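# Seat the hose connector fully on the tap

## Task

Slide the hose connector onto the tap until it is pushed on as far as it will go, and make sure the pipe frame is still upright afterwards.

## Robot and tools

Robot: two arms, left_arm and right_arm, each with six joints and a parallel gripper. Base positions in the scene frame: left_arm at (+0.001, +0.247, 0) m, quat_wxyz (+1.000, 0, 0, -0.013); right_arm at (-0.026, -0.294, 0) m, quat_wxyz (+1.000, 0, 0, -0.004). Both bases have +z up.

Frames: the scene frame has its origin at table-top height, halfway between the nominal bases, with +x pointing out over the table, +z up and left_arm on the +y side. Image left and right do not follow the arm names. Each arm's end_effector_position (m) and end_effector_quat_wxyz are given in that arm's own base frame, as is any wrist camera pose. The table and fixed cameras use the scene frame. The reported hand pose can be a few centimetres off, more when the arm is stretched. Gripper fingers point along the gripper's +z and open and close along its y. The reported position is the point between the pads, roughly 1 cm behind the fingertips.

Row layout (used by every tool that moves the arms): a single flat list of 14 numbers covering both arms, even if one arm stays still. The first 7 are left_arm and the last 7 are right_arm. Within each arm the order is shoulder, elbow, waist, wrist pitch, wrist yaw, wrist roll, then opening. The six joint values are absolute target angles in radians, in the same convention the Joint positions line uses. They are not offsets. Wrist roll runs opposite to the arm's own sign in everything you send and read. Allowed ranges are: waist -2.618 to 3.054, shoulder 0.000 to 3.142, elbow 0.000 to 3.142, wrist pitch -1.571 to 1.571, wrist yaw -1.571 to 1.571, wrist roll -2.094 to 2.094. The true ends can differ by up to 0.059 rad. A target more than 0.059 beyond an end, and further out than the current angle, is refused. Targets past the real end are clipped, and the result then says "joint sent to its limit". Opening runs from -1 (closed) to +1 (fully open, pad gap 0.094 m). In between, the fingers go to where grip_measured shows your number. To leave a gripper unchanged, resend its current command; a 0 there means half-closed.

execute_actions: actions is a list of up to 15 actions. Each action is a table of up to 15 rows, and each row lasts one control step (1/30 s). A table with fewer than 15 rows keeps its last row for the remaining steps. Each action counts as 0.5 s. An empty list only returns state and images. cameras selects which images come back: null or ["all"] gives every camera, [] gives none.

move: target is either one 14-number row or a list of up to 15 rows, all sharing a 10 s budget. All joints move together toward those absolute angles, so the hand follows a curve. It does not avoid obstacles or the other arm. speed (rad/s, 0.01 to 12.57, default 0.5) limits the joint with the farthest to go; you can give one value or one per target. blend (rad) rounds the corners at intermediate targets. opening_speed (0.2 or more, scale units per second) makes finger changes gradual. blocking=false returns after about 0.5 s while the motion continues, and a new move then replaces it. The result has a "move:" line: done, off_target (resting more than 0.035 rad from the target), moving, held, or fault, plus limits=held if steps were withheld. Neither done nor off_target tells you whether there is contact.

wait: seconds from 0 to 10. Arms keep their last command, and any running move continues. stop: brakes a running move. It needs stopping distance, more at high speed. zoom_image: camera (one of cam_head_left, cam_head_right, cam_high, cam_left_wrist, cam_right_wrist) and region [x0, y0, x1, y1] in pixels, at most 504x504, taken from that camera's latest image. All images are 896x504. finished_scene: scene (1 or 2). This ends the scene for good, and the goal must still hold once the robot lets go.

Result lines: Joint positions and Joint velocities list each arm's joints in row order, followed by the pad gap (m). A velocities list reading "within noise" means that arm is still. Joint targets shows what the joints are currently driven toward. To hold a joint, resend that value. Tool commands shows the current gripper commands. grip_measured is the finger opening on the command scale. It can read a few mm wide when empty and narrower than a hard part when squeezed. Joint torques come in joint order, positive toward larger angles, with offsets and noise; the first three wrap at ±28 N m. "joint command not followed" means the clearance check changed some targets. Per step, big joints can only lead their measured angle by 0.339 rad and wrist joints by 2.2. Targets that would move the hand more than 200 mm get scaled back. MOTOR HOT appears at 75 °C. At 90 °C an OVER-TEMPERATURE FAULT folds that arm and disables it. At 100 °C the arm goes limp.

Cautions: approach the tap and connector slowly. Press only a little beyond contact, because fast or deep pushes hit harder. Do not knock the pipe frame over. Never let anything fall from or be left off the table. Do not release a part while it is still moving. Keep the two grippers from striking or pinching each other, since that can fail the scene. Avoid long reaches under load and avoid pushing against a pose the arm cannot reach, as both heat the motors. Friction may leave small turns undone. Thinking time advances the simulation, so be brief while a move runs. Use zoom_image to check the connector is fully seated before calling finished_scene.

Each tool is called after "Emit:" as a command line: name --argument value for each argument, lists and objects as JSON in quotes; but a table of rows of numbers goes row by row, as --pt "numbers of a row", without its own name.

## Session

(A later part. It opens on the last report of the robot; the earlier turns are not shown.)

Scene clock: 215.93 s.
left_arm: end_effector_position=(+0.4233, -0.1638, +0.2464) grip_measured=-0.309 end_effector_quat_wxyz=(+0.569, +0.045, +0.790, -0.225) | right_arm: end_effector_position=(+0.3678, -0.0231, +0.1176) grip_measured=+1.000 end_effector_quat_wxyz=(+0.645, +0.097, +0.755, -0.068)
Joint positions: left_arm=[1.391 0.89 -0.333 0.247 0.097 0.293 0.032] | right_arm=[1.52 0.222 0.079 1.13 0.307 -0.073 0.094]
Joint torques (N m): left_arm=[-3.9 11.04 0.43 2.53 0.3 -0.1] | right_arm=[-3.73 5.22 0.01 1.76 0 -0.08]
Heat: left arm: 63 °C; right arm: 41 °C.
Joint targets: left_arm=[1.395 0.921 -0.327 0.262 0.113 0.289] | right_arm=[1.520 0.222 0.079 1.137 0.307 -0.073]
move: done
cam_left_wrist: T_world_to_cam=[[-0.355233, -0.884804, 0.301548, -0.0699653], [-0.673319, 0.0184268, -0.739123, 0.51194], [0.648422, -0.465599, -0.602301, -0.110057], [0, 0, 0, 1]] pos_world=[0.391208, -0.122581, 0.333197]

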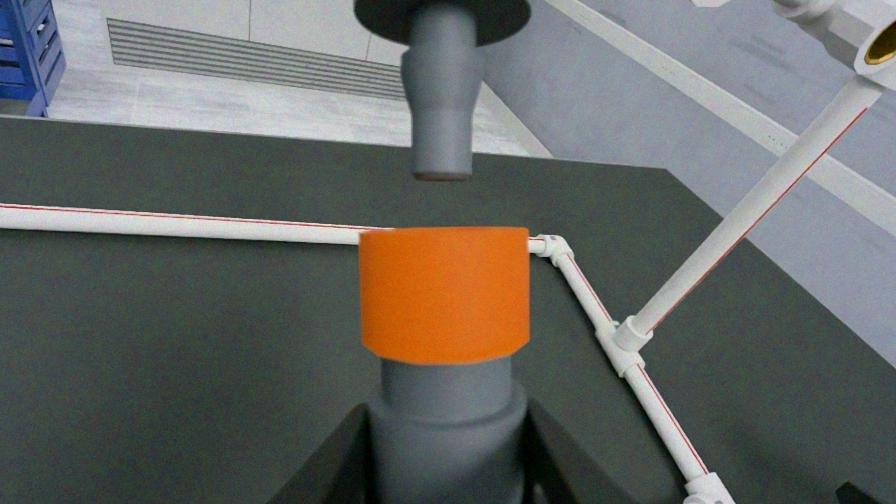

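Emit:
move --target '[1.428,1.004,-0.313,0.211,0.122,0.282,-0.6,1.52,0.222,0.079,1.137,0.307,-0.073,1]' --speed 0.06

Emit:
zoom_image --camera "cam_left_wrist" --region '[320, 0, 580, 240]'

Emit:
zoom_image --camera "cam_head_left" --region '[425, 65, 475, 155]'

Emit:
zoom_image --camera "cam_high" --region '[430, 170, 500, 230]'

Scene clock: 221.00 s.
left_arm: end_effector_position=(+0.4322, -0.1633, +0.2531) grip_measured=-0.309 end_effector_quat_wxyz=(+0.558, +0.044, +0.798, -0.224) | right_arm: end_effector_position=(+0.3678, -0.0231, +0.1176) grip_measured=+1.000 end_effector_quat_wxyz=(+0.645, +0.097, +0.755, -0.068)
Joint positions: left_arm=[1.418 0.965 -0.32 0.171 0.112 0.293 0.032] | right_arm=[1.52 0.222 0.079 1.13 0.307 -0.073 0.094]
Joint torques (N m): left_arm=[-3.77 11.79 0.5 2.83 0.24 -0.16] | right_arm=[-3.74 5.23 0.02 1.77 0.01 -0.08]
Heat: left arm: 63 °C; right arm: 41 °C.
Joint targets: left_arm=[1.428 1.004 -0.313 0.211 0.122 0.282] | right_arm=[1.520 0.222 0.079 1.137 0.307 -0.073]
move: off_target (left_arm); left_arm: the wrist pitch is farthest, 0.040 rad from its target
cam_left_wrist: T_world_to_cam=[[-0.34853, -0.885695, 0.30671, -0.0727866], [-0.692913, 0.023113, -0.72065, 0.527439], [0.631188, -0.463692, -0.621765, -0.0988482], [0, 0, 0, 1]] pos_world=[0.402493, -0.122493, 0.340963]
cam_right_wrist: T_world_to_cam=[[-0.252686, -0.967136, -0.0282421, 0.0726614], [-0.528802, 0.162488, -0.833046, 0.338256], [0.810258, -0.195565, -0.552482, -0.15135], [0, 0, 0, 1]] pos_world=[0.319864, -0.0142878, 0.200217]

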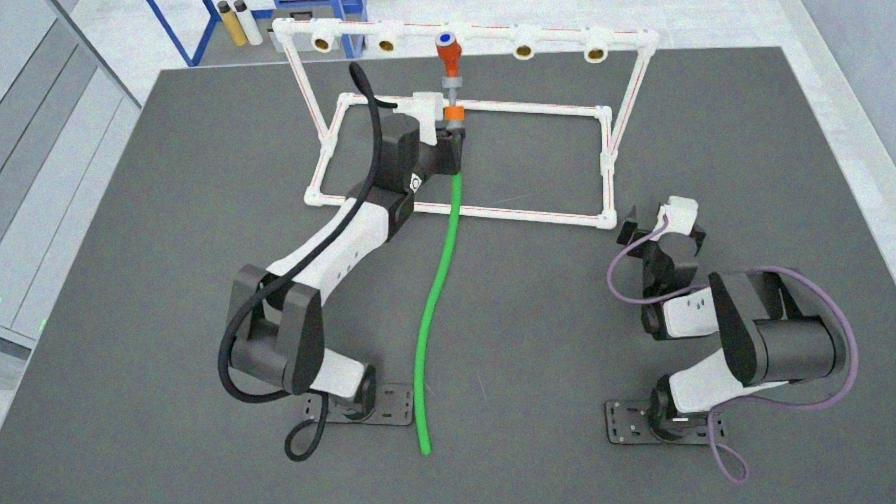

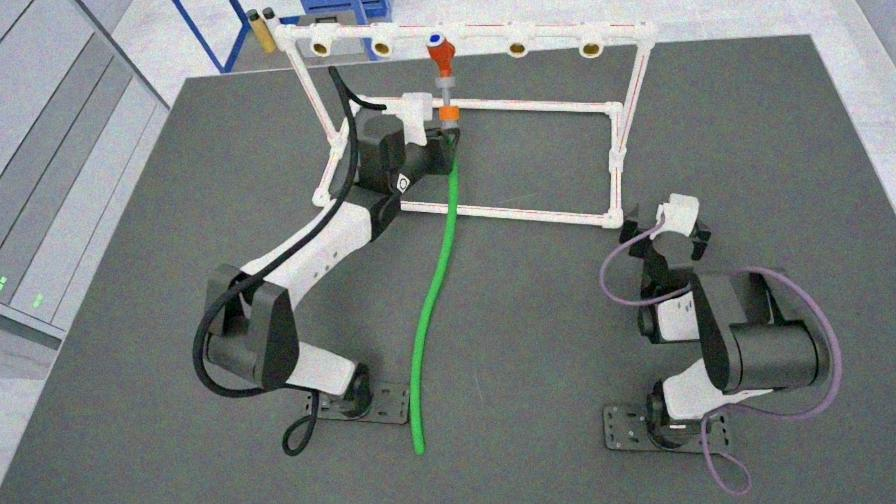

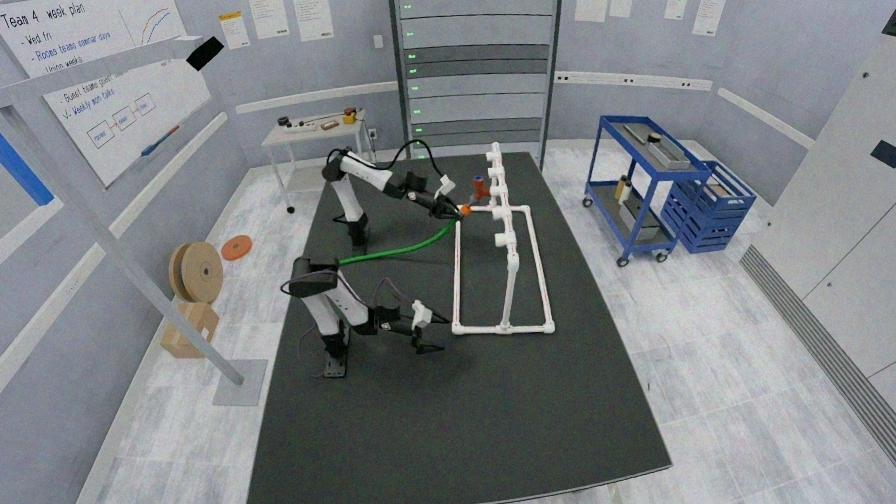

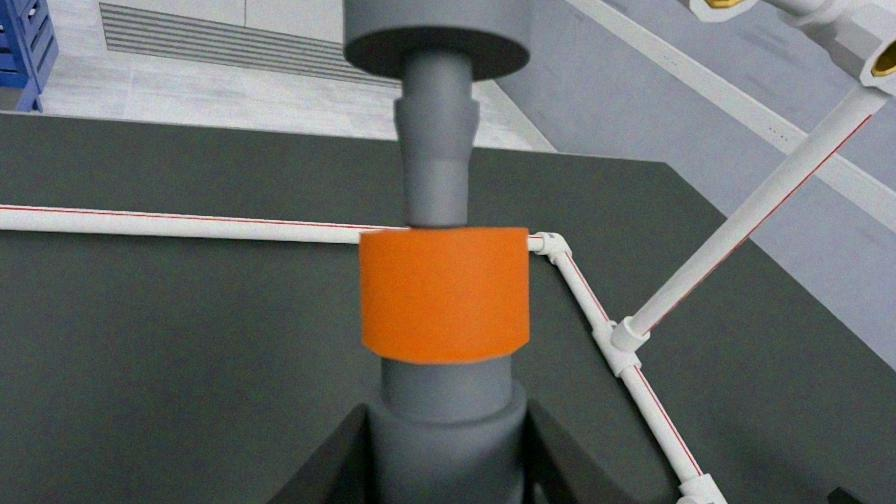

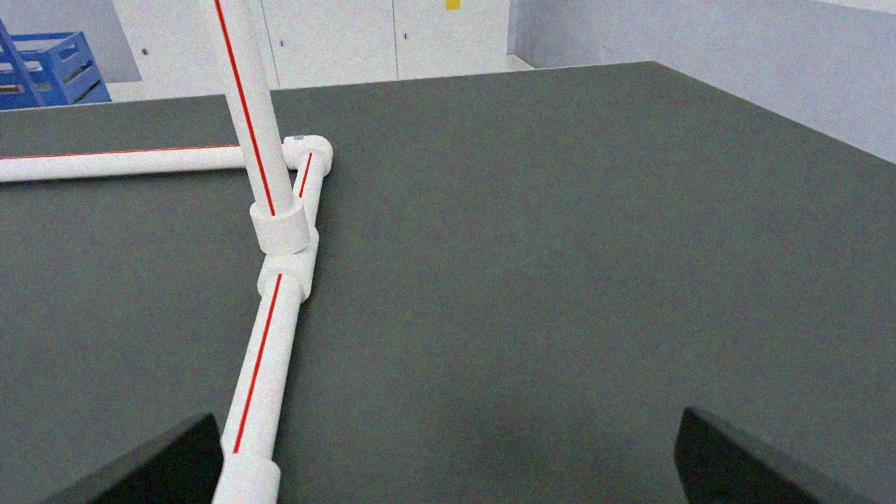

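Scaled by 1.938 (camera's finer frame: 1280x720).

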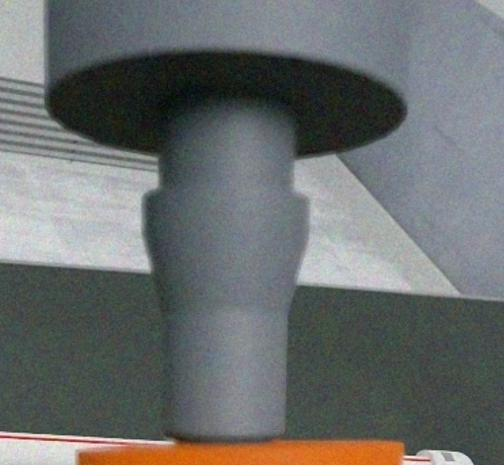

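Scaled by 5.600 (camera's finer frame: 1280x720).

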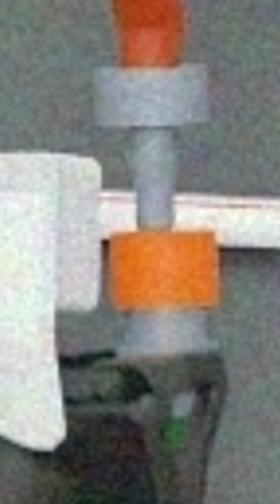

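Scaled by 7.200 (camera's finer frame: 1280x720).

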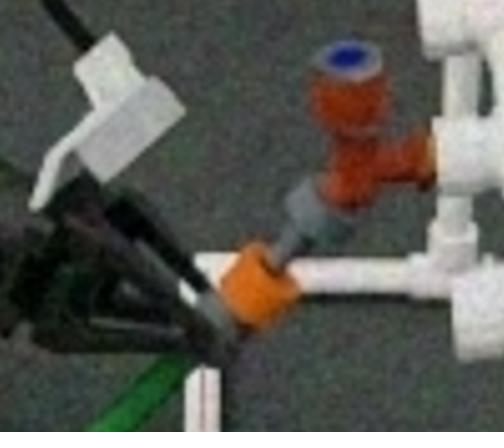

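Emit:
move --pt "1.370 0.922 -0.313 0.211 0.122 0.280 -0.6 1.52 0.222 0.079 1.137 0.307 -0.073 1" --pt "1.370 0.922 -0.313 0.274 0.122 0.280 -0.6 1.52 0.222 0.079 1.137 0.307 -0.073 1" --speed 0.1 --cameras '["cam_left_wrist"]'

Emit:
zoom_image --camera "cam_left_wrist" --region '[320, 0, 580, 240]'

Scene clock: 237.17 s.
left_arm: end_effector_position=(+0.4276, -0.1611, +0.2457) grip_measured=-0.309 end_effector_quat_wxyz=(+0.558, +0.044, +0.798, -0.223) | right_arm: end_effector_position=(+0.3678, -0.0231, +0.1176) grip_measured=+1.000 end_effector_quat_wxyz=(+0.645, +0.097, +0.755, -0.068)
Joint positions: left_arm=[1.405 0.924 -0.318 0.199 0.113 0.293 0.032] | right_arm=[1.52 0.222 0.079 1.13 0.307 -0.073 0.094]
Joint torques (N m): left_arm=[-7.1 7.84 0.5 3.25 0.22 -0.18] | right_arm=[-3.71 5.2 -0.01 1.76 0.01 -0.08]
Heat: left arm: 67 °C; right arm: 41 °C.
Joint targets: left_arm=[1.370 0.922 -0.313 0.274 0.122 0.280] | right_arm=[1.520 0.222 0.079 1.137 0.307 -0.073]
move: off_target (left_arm); left_arm: the wrist pitch is farthest, 0.075 rad from its target
cam_left_wrist: T_world_to_cam=[[-0.347452, -0.886081, 0.306817, -0.0706857], [-0.692985, 0.0222147, -0.720609, 0.518773], [0.631703, -0.462997, -0.62176, -0.0996485], [0, 0, 0, 1]] pos_world=[0.397891, -0.120295, 0.333563]

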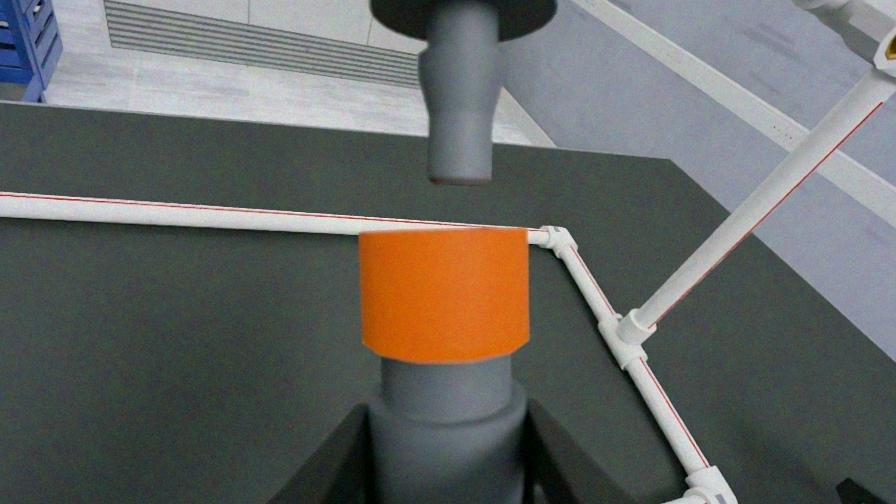

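Scaled by 1.938 (camera's finer frame: 1280x720).

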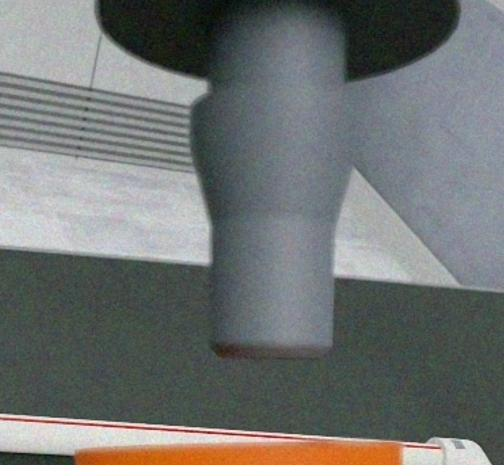

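Emit:
wait --seconds 0.1

Emit:
zoom_image --camera "cam_head_left" --region '[425, 65, 475, 155]'

Emit:
zoom_image --camera "cam_left_wrist" --region '[320, 0, 580, 240]'

Scene clock: 256.93 s.
left_arm: end_effector_position=(+0.4276, -0.1612, +0.2460) grip_measured=-0.309 end_effector_quat_wxyz=(+0.559, +0.044, +0.797, -0.224) | right_arm: end_effector_position=(+0.3678, -0.0231, +0.1176) grip_measured=+1.000 end_effector_quat_wxyz=(+0.645, +0.097, +0.755, -0.068)
Joint positions: left_arm=[1.405 0.924 -0.318 0.2 0.113 0.293 0.032] | right_arm=[1.52 0.222 0.079 1.13 0.307 -0.073 0.094]
Joint torques (N m): left_arm=[-7.16 7.9 0.42 3.21 0.24 -0.18] | right_arm=[-3.71 5.2 -0.01 1.76 0.01 -0.07]
Heat: left arm: 62 °C; right arm: 41 °C.
Joint targets: left_arm=[1.370 0.922 -0.313 0.274 0.122 0.280] | right_arm=[1.520 0.222 0.079 1.137 0.307 -0.073]
Tool commands: left_gripper/opening=-0.6 right_gripper/opening=+1.0
wait: 0.10 s; at rest from the start
cam_left_wrist: T_world_to_cam=[[-0.348236, -0.885761, 0.306854, -0.0704951], [-0.692215, 0.0222474, -0.721348, 0.51886], [0.632115, -0.463609, -0.620884, -0.1001], [0, 0, 0, 1]] pos_world=[0.397889, -0.120392, 0.33376]
cam_right_wrist: T_world_to_cam=[[-0.252686, -0.967136, -0.0282421, 0.0726614], [-0.528802, 0.162488, -0.833046, 0.338256], [0.810258, -0.195565, -0.552482, -0.15135], [0, 0, 0, 1]] pos_world=[0.319864, -0.0142878, 0.200217]

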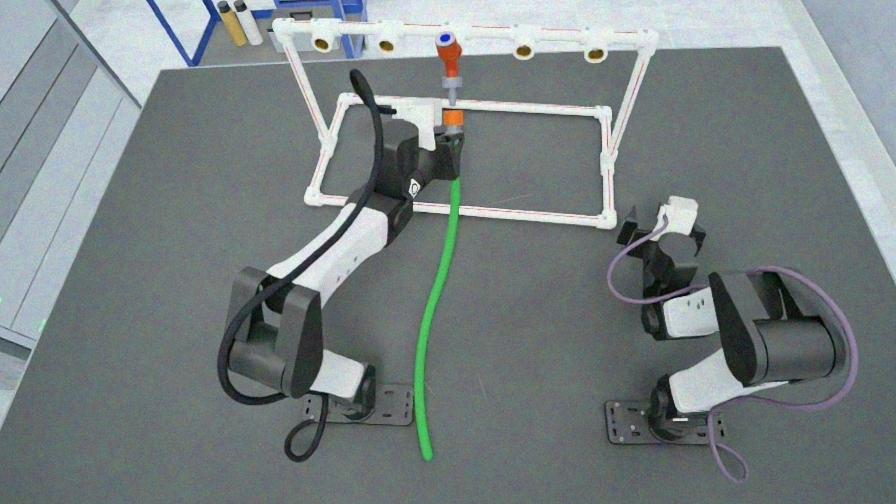

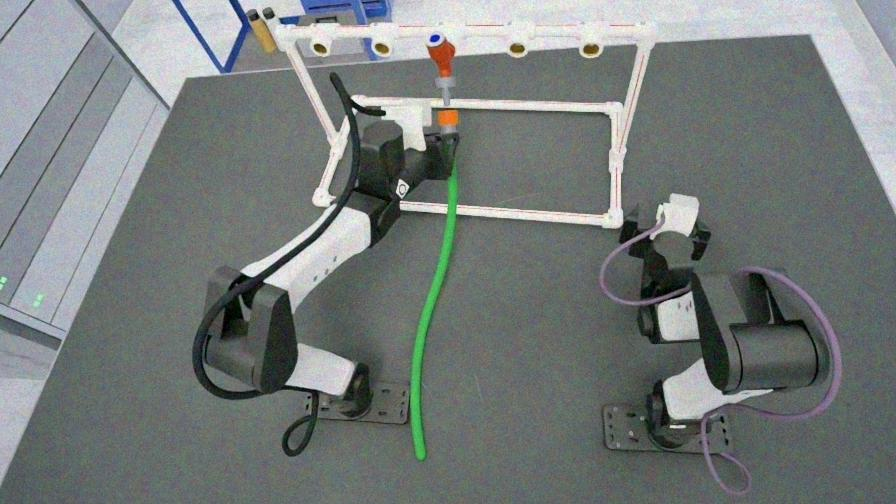

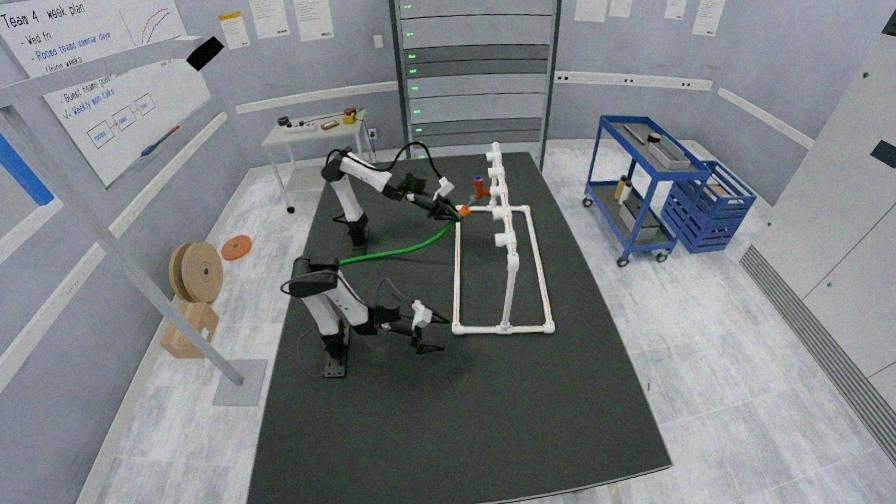

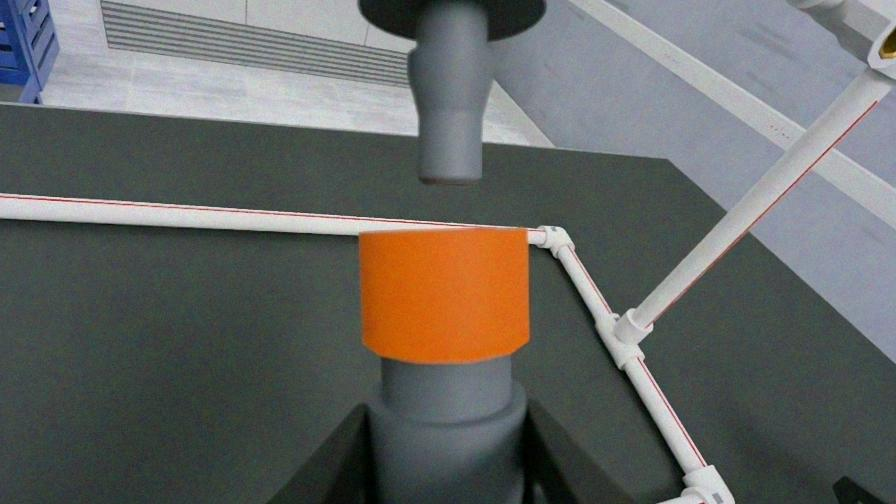

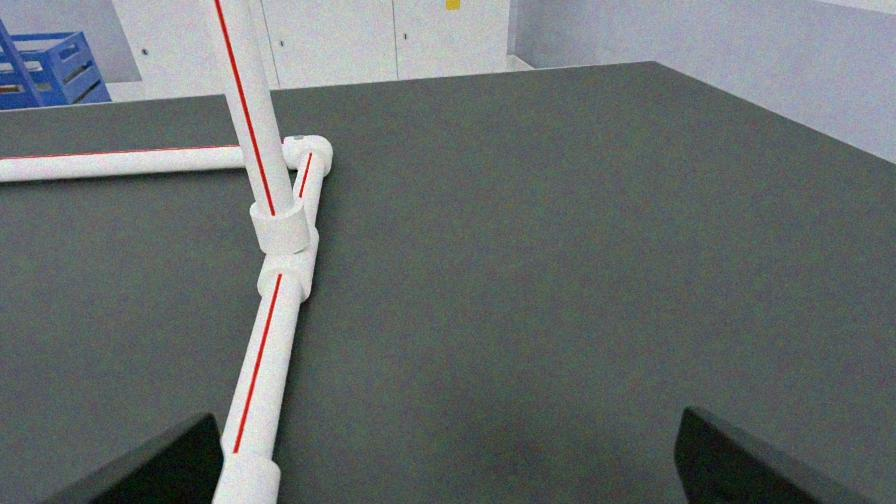

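Scaled by 5.600 (camera's finer frame: 1280x720).

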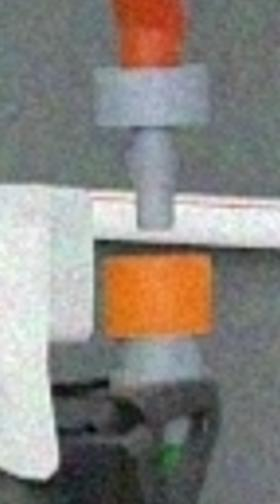

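Scaled by 1.938 (camera's finer frame: 1280x720).

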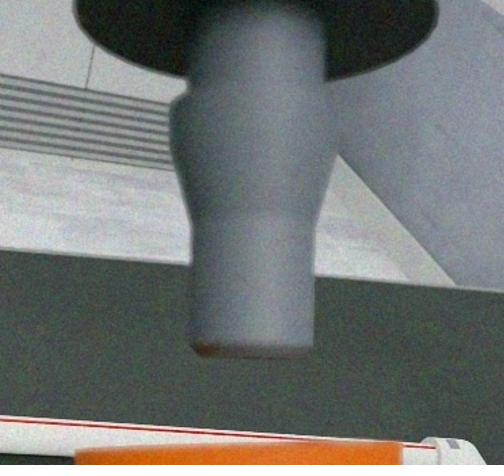

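Emit:
move --target '[1.370,0.922,-0.313,0.308,0.122,0.280,-0.6,1.52,0.222,0.079,1.137,0.307,-0.073,1]' --speed 0.1 --cameras '[]'

Emit:
wait --seconds 0.5 --cameras '["cam_left_wrist", "cam_head_left"]'

Emit:
zoom_image --camera "cam_head_left" --region '[425, 65, 475, 155]'

Emit:
zoom_image --camera "cam_left_wrist" --region '[320, 0, 580, 240]'

Scene clock: 293.13 s.
left_arm: end_effector_position=(+0.4291, -0.1617, +0.2514) grip_measured=-0.309 end_effector_quat_wxyz=(+0.570, +0.044, +0.789, -0.227) | right_arm: end_effector_position=(+0.3678, -0.0231, +0.1175) grip_measured=+1.000 end_effector_quat_wxyz=(+0.645, +0.097, +0.755, -0.068)
Joint positions: left_arm=[1.405 0.92 -0.318 0.232 0.113 0.293 0.032] | right_arm=[1.52 0.222 0.079 1.13 0.307 -0.073 0.094]
Joint torques (N m): left_arm=[-7.15 8.27 0.38 3.22 0.22 -0.17] | right_arm=[-3.73 5.22 0.02 1.76 0.01 -0.07]
Heat: left arm: 64 °C; right arm: 41 °C.
Joint targets: left_arm=[1.370 0.922 -0.313 0.308 0.122 0.280] | right_arm=[1.520 0.222 0.079 1.137 0.307 -0.073]
move: off_target (left_arm); left_arm: the wrist pitch is farthest, 0.076 rad from its target

Scene clock: 293.63 s.
left_arm: end_effector_position=(+0.4291, -0.1617, +0.2516) grip_measured=-0.309 end_effector_quat_wxyz=(+0.570, +0.044, +0.789, -0.227) | right_arm: end_effector_position=(+0.3678, -0.0231, +0.1175) grip_measured=+1.000 end_effector_quat_wxyz=(+0.645, +0.097, +0.755, -0.068)
Joint positions: left_arm=[1.405 0.92 -0.318 0.233 0.113 0.293 0.032] | right_arm=[1.52 0.222 0.079 1.13 0.307 -0.073 0.094]
Joint torques (N m): left_arm=[-7.13 8.27 0.4 3.25 0.22 -0.18] | right_arm=[-3.71 5.2 0.01 1.77 0 -0.07]
Heat: left arm: 64 °C; right arm: 41 °C.
Joint targets: left_arm=[1.370 0.922 -0.313 0.308 0.122 0.280] | right_arm=[1.520 0.222 0.079 1.137 0.307 -0.073]
Tool commands: left_gripper/opening=-0.6 right_gripper/opening=+1.0
wait: 0.50 s; at rest by 0.17 s
cam_left_wrist: T_world_to_cam=[[-0.356504, -0.883027, 0.305236, -0.067712], [-0.672392, 0.0156588, -0.740029, 0.51909], [0.648686, -0.469062, -0.599323, -0.11117], [0, 0, 0, 1]] pos_world=[0.397006, -0.120065, 0.338183]
Images, in order (width x height): cam_head_left 896x504, cam_left_wrist 896x504.

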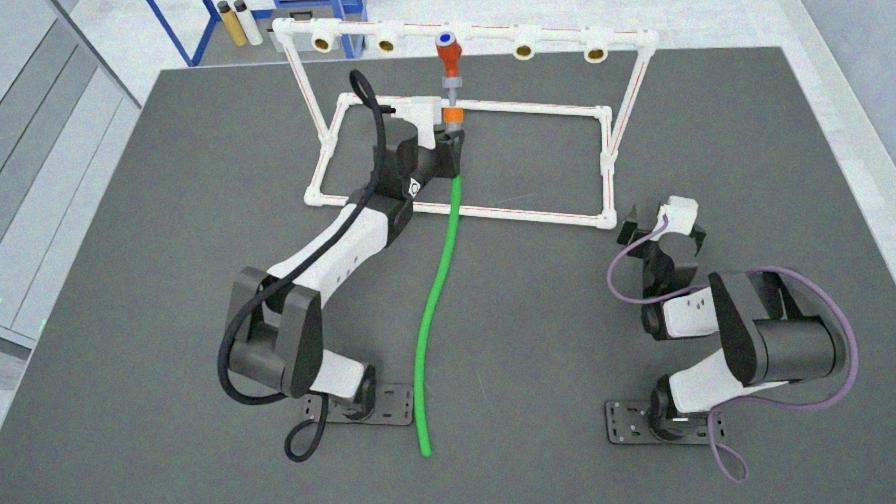

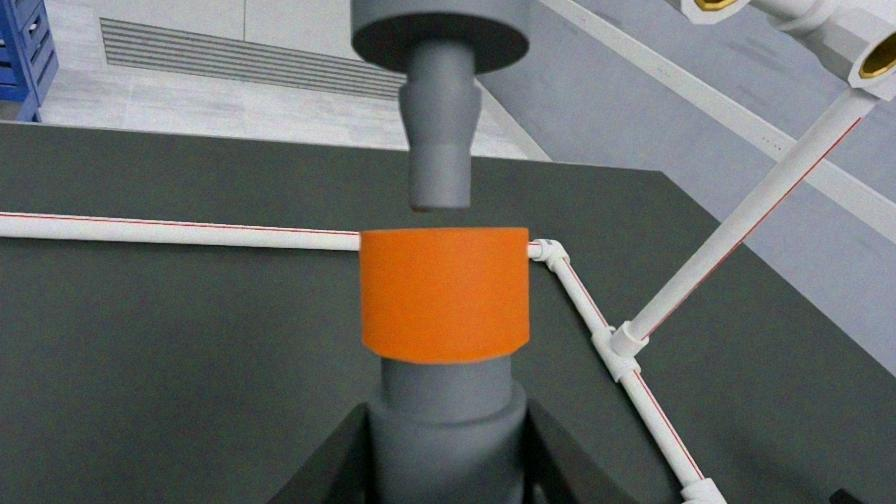

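Scaled by 5.600 (camera's finer frame: 1280x720).

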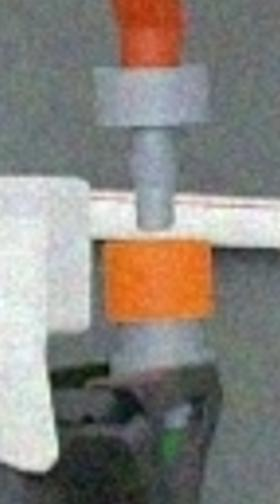

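Scaled by 1.938 (camera's finer frame: 1280x720).

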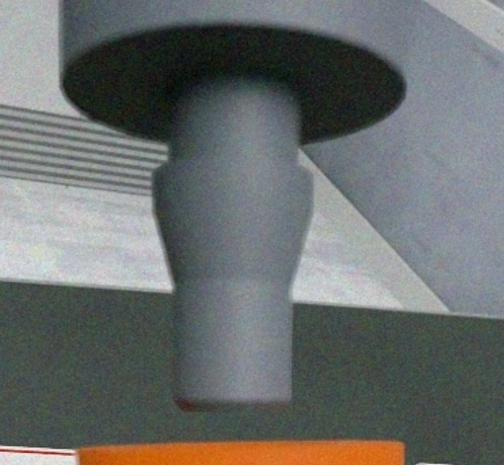

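Emit:
move --pt "1.398 0.955 -0.313 0.277 0.122 0.280 -0.6 1.52 0.222 0.079 1.137 0.307 -0.073 1" --pt "1.421 0.981 -0.3065 0.259 0.130 0.280 -0.6 1.52 0.222 0.079 1.137 0.307 -0.073 1" --speed 0.06 --cameras '[]'

Emit:
wait --seconds 0.3 --cameras '["cam_left_wrist", "cam_head_left"]'

Emit:
zoom_image --camera "cam_head_left" --region '[425, 65, 475, 155]'

Emit:
zoom_image --camera "cam_left_wrist" --region '[320, 0, 580, 240]'

Scene clock: 303.40 s.
left_arm: end_effector_position=(+0.4319, -0.1616, +0.2555) grip_measured=-0.309 end_effector_quat_wxyz=(+0.569, +0.044, +0.789, -0.228) | right_arm: end_effector_position=(+0.3678, -0.0231, +0.1175) grip_measured=+1.000 end_effector_quat_wxyz=(+0.645, +0.097, +0.755, -0.068)
Joint positions: left_arm=[1.412 0.942 -0.313 0.216 0.12 0.293 0.032] | right_arm=[1.52 0.222 0.079 1.13 0.307 -0.073 0.094]
Joint torques (N m): left_arm=[-3.67 11.82 0.59 2.84 0.24 -0.19] | right_arm=[-3.73 5.22 0.01 1.76 0.01 -0.07]
Heat: left arm: 61 °C; right arm: 41 °C.
Joint targets: left_arm=[1.421 0.981 -0.307 0.259 0.130 0.280] | right_arm=[1.520 0.222 0.079 1.137 0.307 -0.073]
move: off_target (left_arm); left_arm: the wrist pitch is farthest, 0.043 rad from its target

Scene clock: 303.70 s.
left_arm: end_effector_position=(+0.4319, -0.1616, +0.2555) grip_measured=-0.309 end_effector_quat_wxyz=(+0.569, +0.045, +0.789, -0.228) | right_arm: end_effector_position=(+0.3678, -0.0231, +0.1175) grip_measured=+1.000 end_effector_quat_wxyz=(+0.645, +0.097, +0.755, -0.068)
Joint positions: left_arm=[1.412 0.942 -0.313 0.216 0.12 0.293 0.032] | right_arm=[1.52 0.222 0.079 1.13 0.307 -0.073 0.094]
Joint torques (N m): left_arm=[-3.7 11.84 0.55 2.84 0.25 -0.19] | right_arm=[-3.73 5.2 -0.02 1.76 0.01 -0.07]
Heat: left arm: 61 °C; right arm: 41 °C.
Joint targets: left_arm=[1.421 0.981 -0.307 0.259 0.130 0.280] | right_arm=[1.520 0.222 0.079 1.137 0.307 -0.073]
Tool commands: left_gripper/opening=-0.6 right_gripper/opening=+1.0
wait: 0.30 s; at rest by 0.17 s
cam_left_wrist: T_world_to_cam=[[-0.35785, -0.881912, 0.306877, -0.0675354], [-0.673539, 0.0161598, -0.738975, 0.524155], [0.646753, -0.471136, -0.599785, -0.110004], [0, 0, 0, 1]] pos_world=[0.400016, -0.119857, 0.342084]
Images, in order (width x height): cam_head_left 896x504, cam_left_wrist 896x504.

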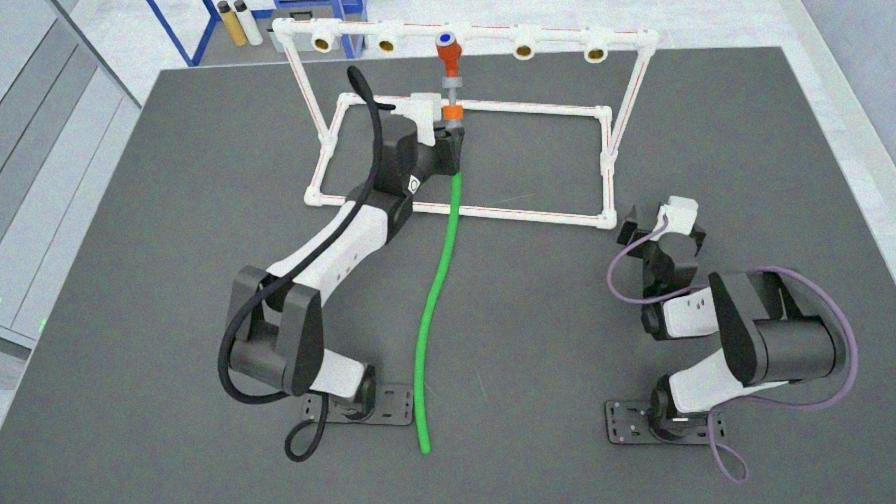

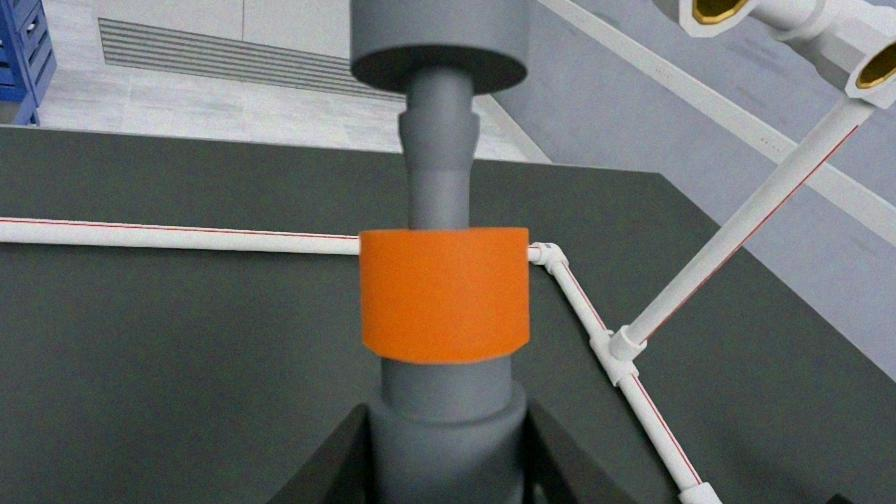

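Scaled by 5.600 (camera's finer frame: 1280x720).

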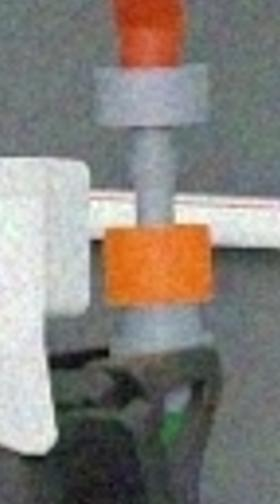

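Scaled by 1.938 (camera's finer frame: 1280x720).

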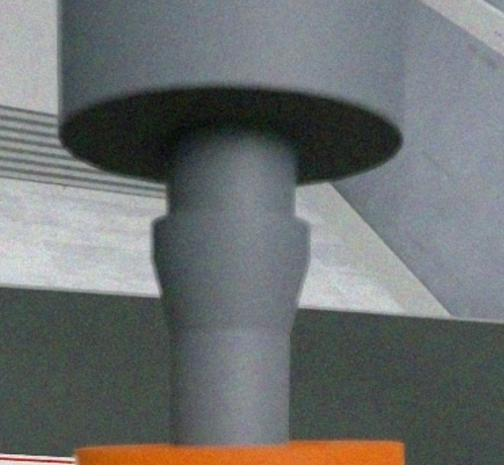

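Emit:
move --target '[1.431,1.012,-0.298,0.241,0.137,0.280,-0.6,1.52,0.222,0.079,1.137,0.307,-0.073,1]' --speed 0.05 --cameras '[]'

Emit:
wait --seconds 0.3 --cameras '["cam_left_wrist", "cam_head_left"]'

Emit:
zoom_image --camera "cam_head_left" --region '[425, 65, 475, 155]'

Emit:
zoom_image --camera "cam_left_wrist" --region '[320, 0, 580, 240]'

Scene clock: 309.93 s.
left_arm: end_effector_position=(+0.4364, -0.1603, +0.2619) grip_measured=-0.309 end_effector_quat_wxyz=(+0.570, +0.044, +0.788, -0.228) | right_arm: end_effector_position=(+0.3678, -0.0231, +0.1175) grip_measured=+1.000 end_effector_quat_wxyz=(+0.645, +0.097, +0.755, -0.068)
Joint positions: left_arm=[1.421 0.973 -0.305 0.198 0.127 0.293 0.032] | right_arm=[1.52 0.222 0.079 1.13 0.307 -0.073 0.094]
Joint torques (N m): left_arm=[-3.81 11.82 0.65 2.85 0.25 -0.18] | right_arm=[-3.71 5.22 -0.01 1.77 0.01 -0.08]
Heat: left arm: 60 °C; right arm: 41 °C.
Joint targets: left_arm=[1.431 1.012 -0.298 0.241 0.137 0.280] | right_arm=[1.520 0.222 0.079 1.137 0.307 -0.073]
move: off_target (left_arm); left_arm: the wrist pitch is farthest, 0.043 rad from its target

Scene clock: 310.23 s.
left_arm: end_effector_position=(+0.4363, -0.1603, +0.2618) grip_measured=-0.309 end_effector_quat_wxyz=(+0.570, +0.044, +0.788, -0.229) | right_arm: end_effector_position=(+0.3678, -0.0231, +0.1175) grip_measured=+1.000 end_effector_quat_wxyz=(+0.645, +0.097, +0.755, -0.068)
Joint positions: left_arm=[1.421 0.973 -0.305 0.198 0.128 0.293 0.032] | right_arm=[1.52 0.222 0.079 1.13 0.307 -0.073 0.094]
Joint torques (N m): left_arm=[-3.77 11.88 0.59 2.86 0.22 -0.18] | right_arm=[-3.73 5.2 -0.01 1.76 0.01 -0.07]
Heat: left arm: 60 °C; right arm: 41 °C.
Joint targets: left_arm=[1.431 1.012 -0.298 0.241 0.137 0.280] | right_arm=[1.520 0.222 0.079 1.137 0.307 -0.073]
Tool commands: left_gripper/opening=-0.6 right_gripper/opening=+1.0
wait: 0.30 s; at rest by 0.17 s
cam_left_wrist: T_world_to_cam=[[-0.357476, -0.881483, 0.308543, -0.0672565], [-0.672103, 0.0134271, -0.740336, 0.531024], [0.648451, -0.472025, -0.597247, -0.110028], [0, 0, 0, 1]] pos_world=[0.404208, -0.118352, 0.348174]
Images, in order (width x height): cam_head_left 896x504, cam_left_wrist 896x504.

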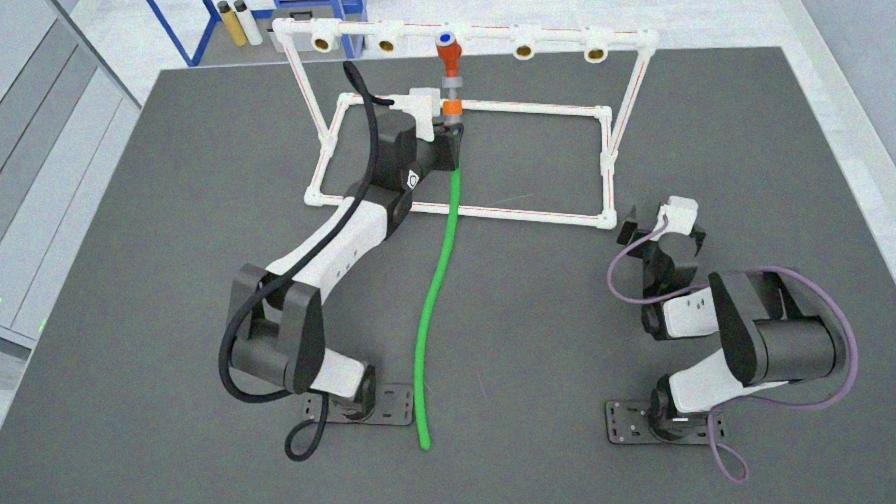

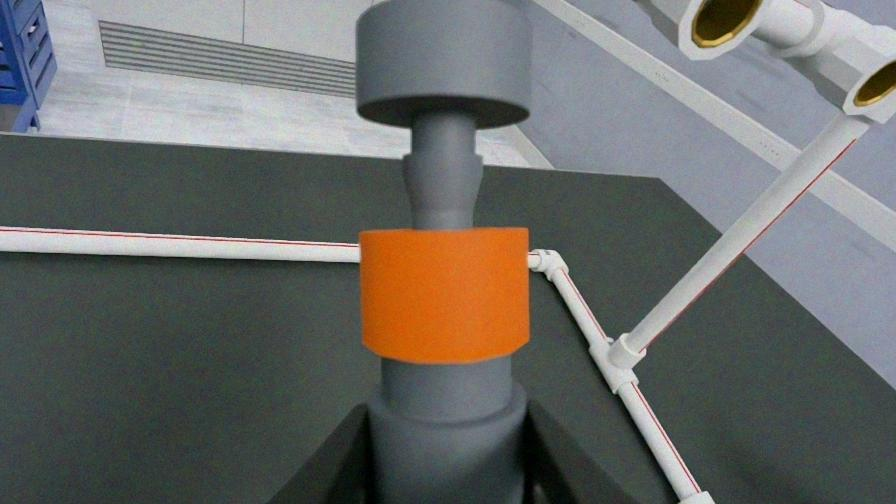

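Scaled by 5.600 (camera's finer frame: 1280x720).

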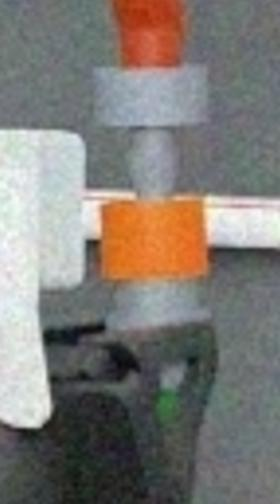

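Scaled by 1.938 (camera's finer frame: 1280x720).

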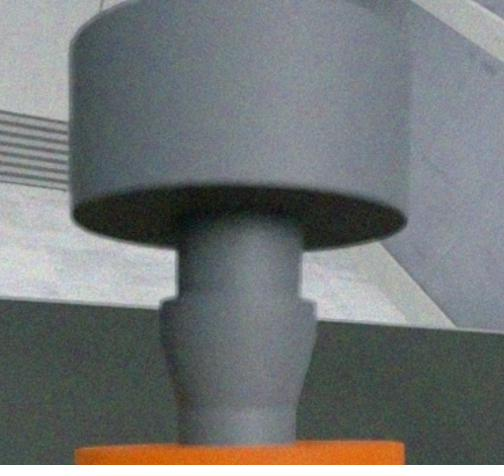

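Emit:
wait --seconds 0.05

Emit:
zoom_image --camera "cam_high" --region '[450, 130, 560, 290]'

Emit:
zoom_image --camera "cam_head_left" --region '[400, 10, 640, 110]'

Emit:
zoom_image --camera "cam_head_right" --region '[400, 10, 640, 110]'

Scene clock: 316.83 s.
left_arm: end_effector_position=(+0.4363, -0.1604, +0.2618) grip_measured=-0.309 end_effector_quat_wxyz=(+0.570, +0.044, +0.788, -0.229) | right_arm: end_effector_position=(+0.3678, -0.0231, +0.1175) grip_measured=+1.000 end_effector_quat_wxyz=(+0.645, +0.097, +0.755, -0.068)
Joint positions: left_arm=[1.421 0.973 -0.305 0.197 0.128 0.293 0.032] | right_arm=[1.52 0.222 0.079 1.13 0.307 -0.073 0.094]
Joint torques (N m): left_arm=[-3.77 11.85 0.58 2.85 0.25 -0.19] | right_arm=[-3.74 5.2 0.02 1.77 0.01 -0.08]
Heat: left arm: 62 °C; right arm: 42 °C.
Joint targets: left_arm=[1.431 1.012 -0.298 0.241 0.137 0.280] | right_arm=[1.520 0.222 0.079 1.137 0.307 -0.073]
Tool commands: left_gripper/opening=-0.6 right_gripper/opening=+1.0
wait: 0.07 s; at rest from the start
cam_left_wrist: T_world_to_cam=[[-0.357687, -0.881375, 0.308608, -0.0671801], [-0.672387, 0.0137424, -0.740073, 0.531086], [0.64804, -0.472218, -0.59754, -0.109783], [0, 0, 0, 1]] pos_world=[0.40421, -0.118351, 0.348175]
cam_right_wrist: T_world_to_cam=[[-0.252699, -0.967135, -0.0281479, 0.0726692], [-0.529175, 0.162504, -0.832806, 0.338297], [0.81001, -0.195554, -0.552849, -0.151334], [0, 0, 0, 1]] pos_world=[0.319964, -0.0142878, 0.200116]

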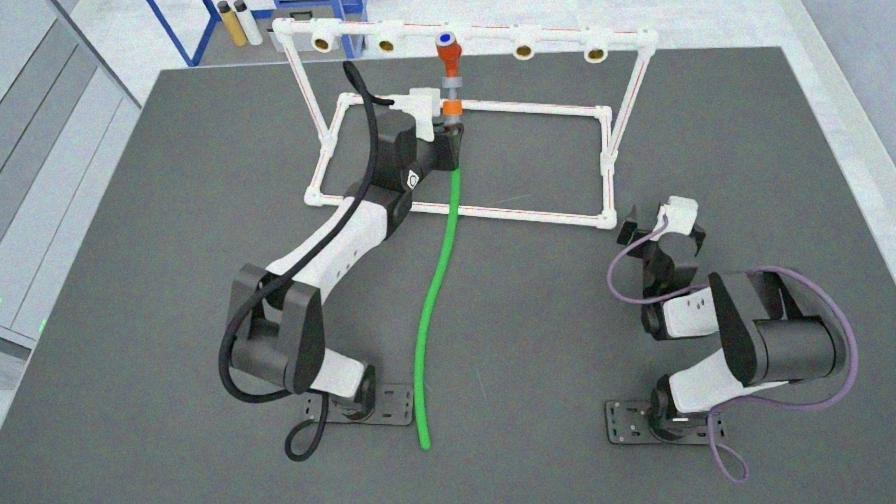

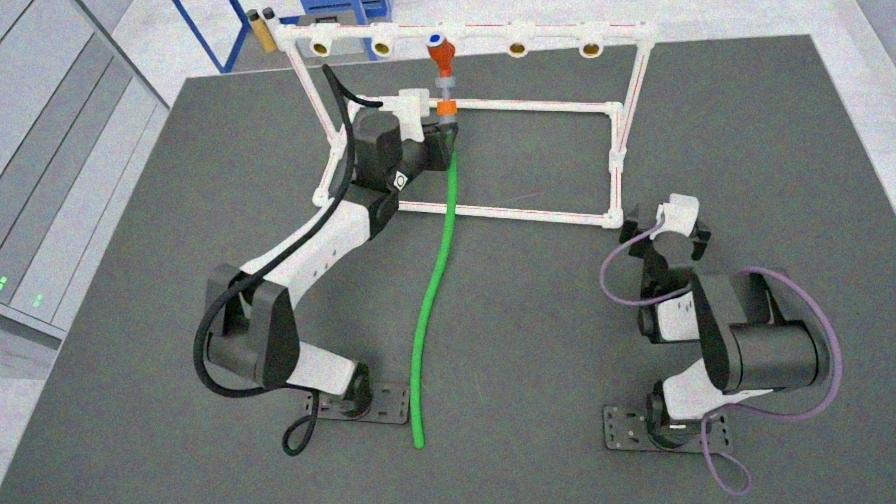

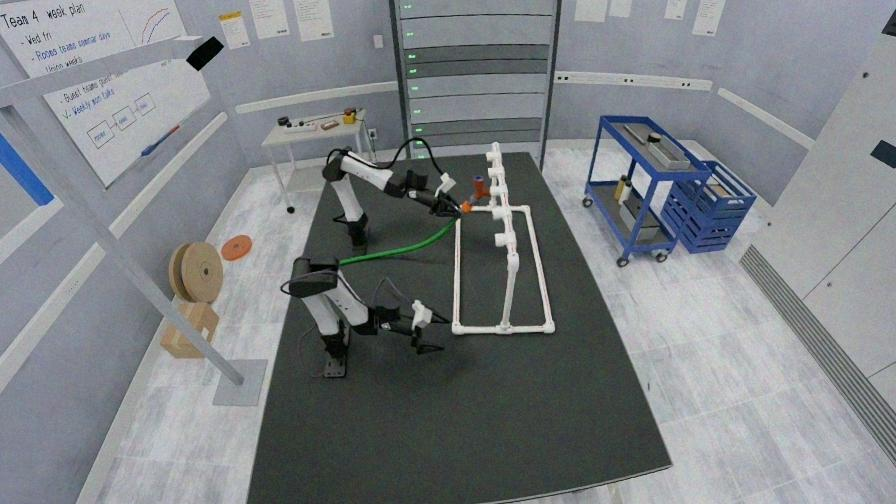

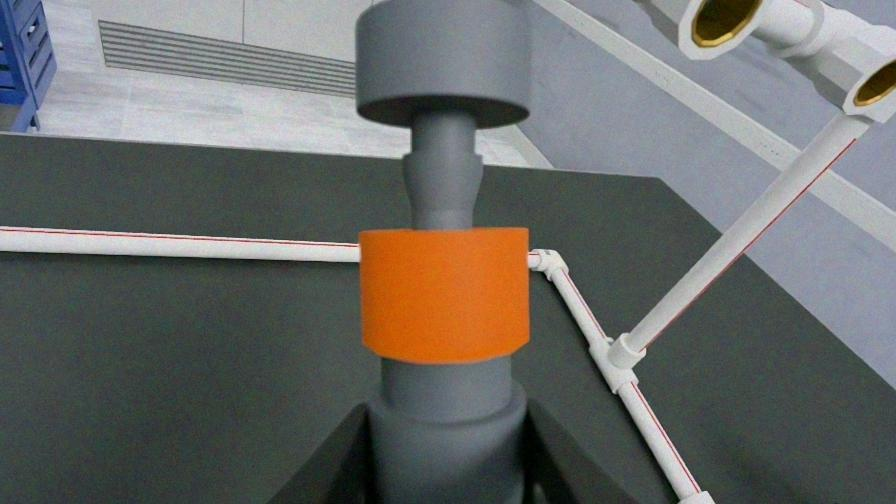

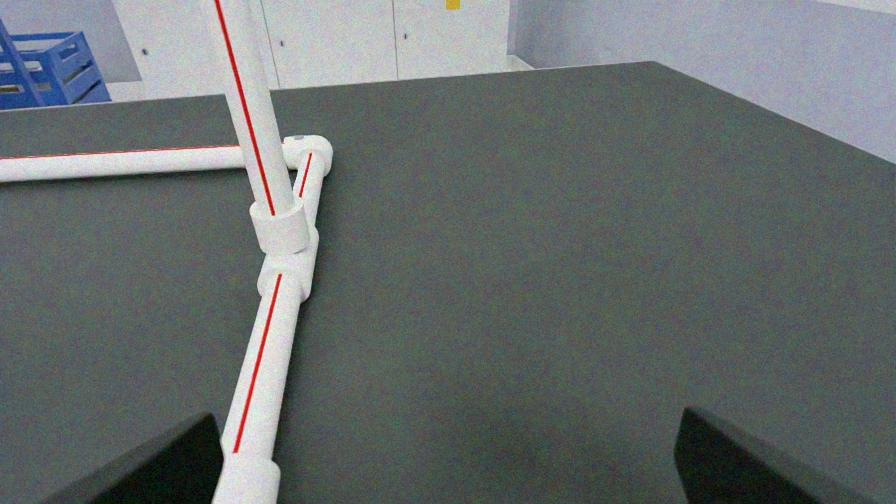

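Scaled by 3.150 (camera's finer frame: 1280x720).

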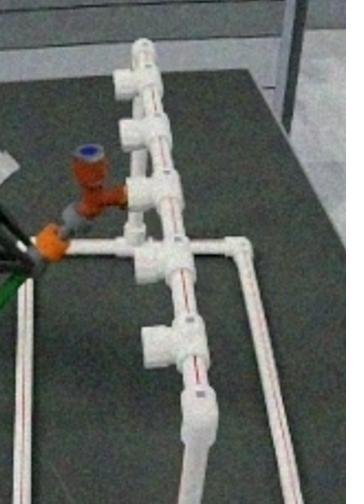

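Scaled by 2.100 (camera's finer frame: 1280x720).

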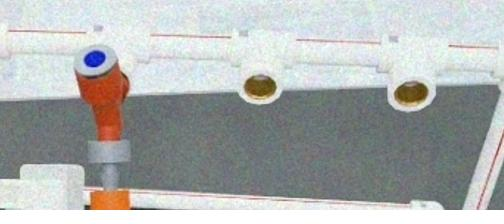

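Scaled by 2.100 (camera's finer frame: 1280x720).

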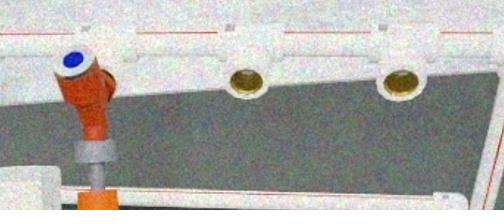

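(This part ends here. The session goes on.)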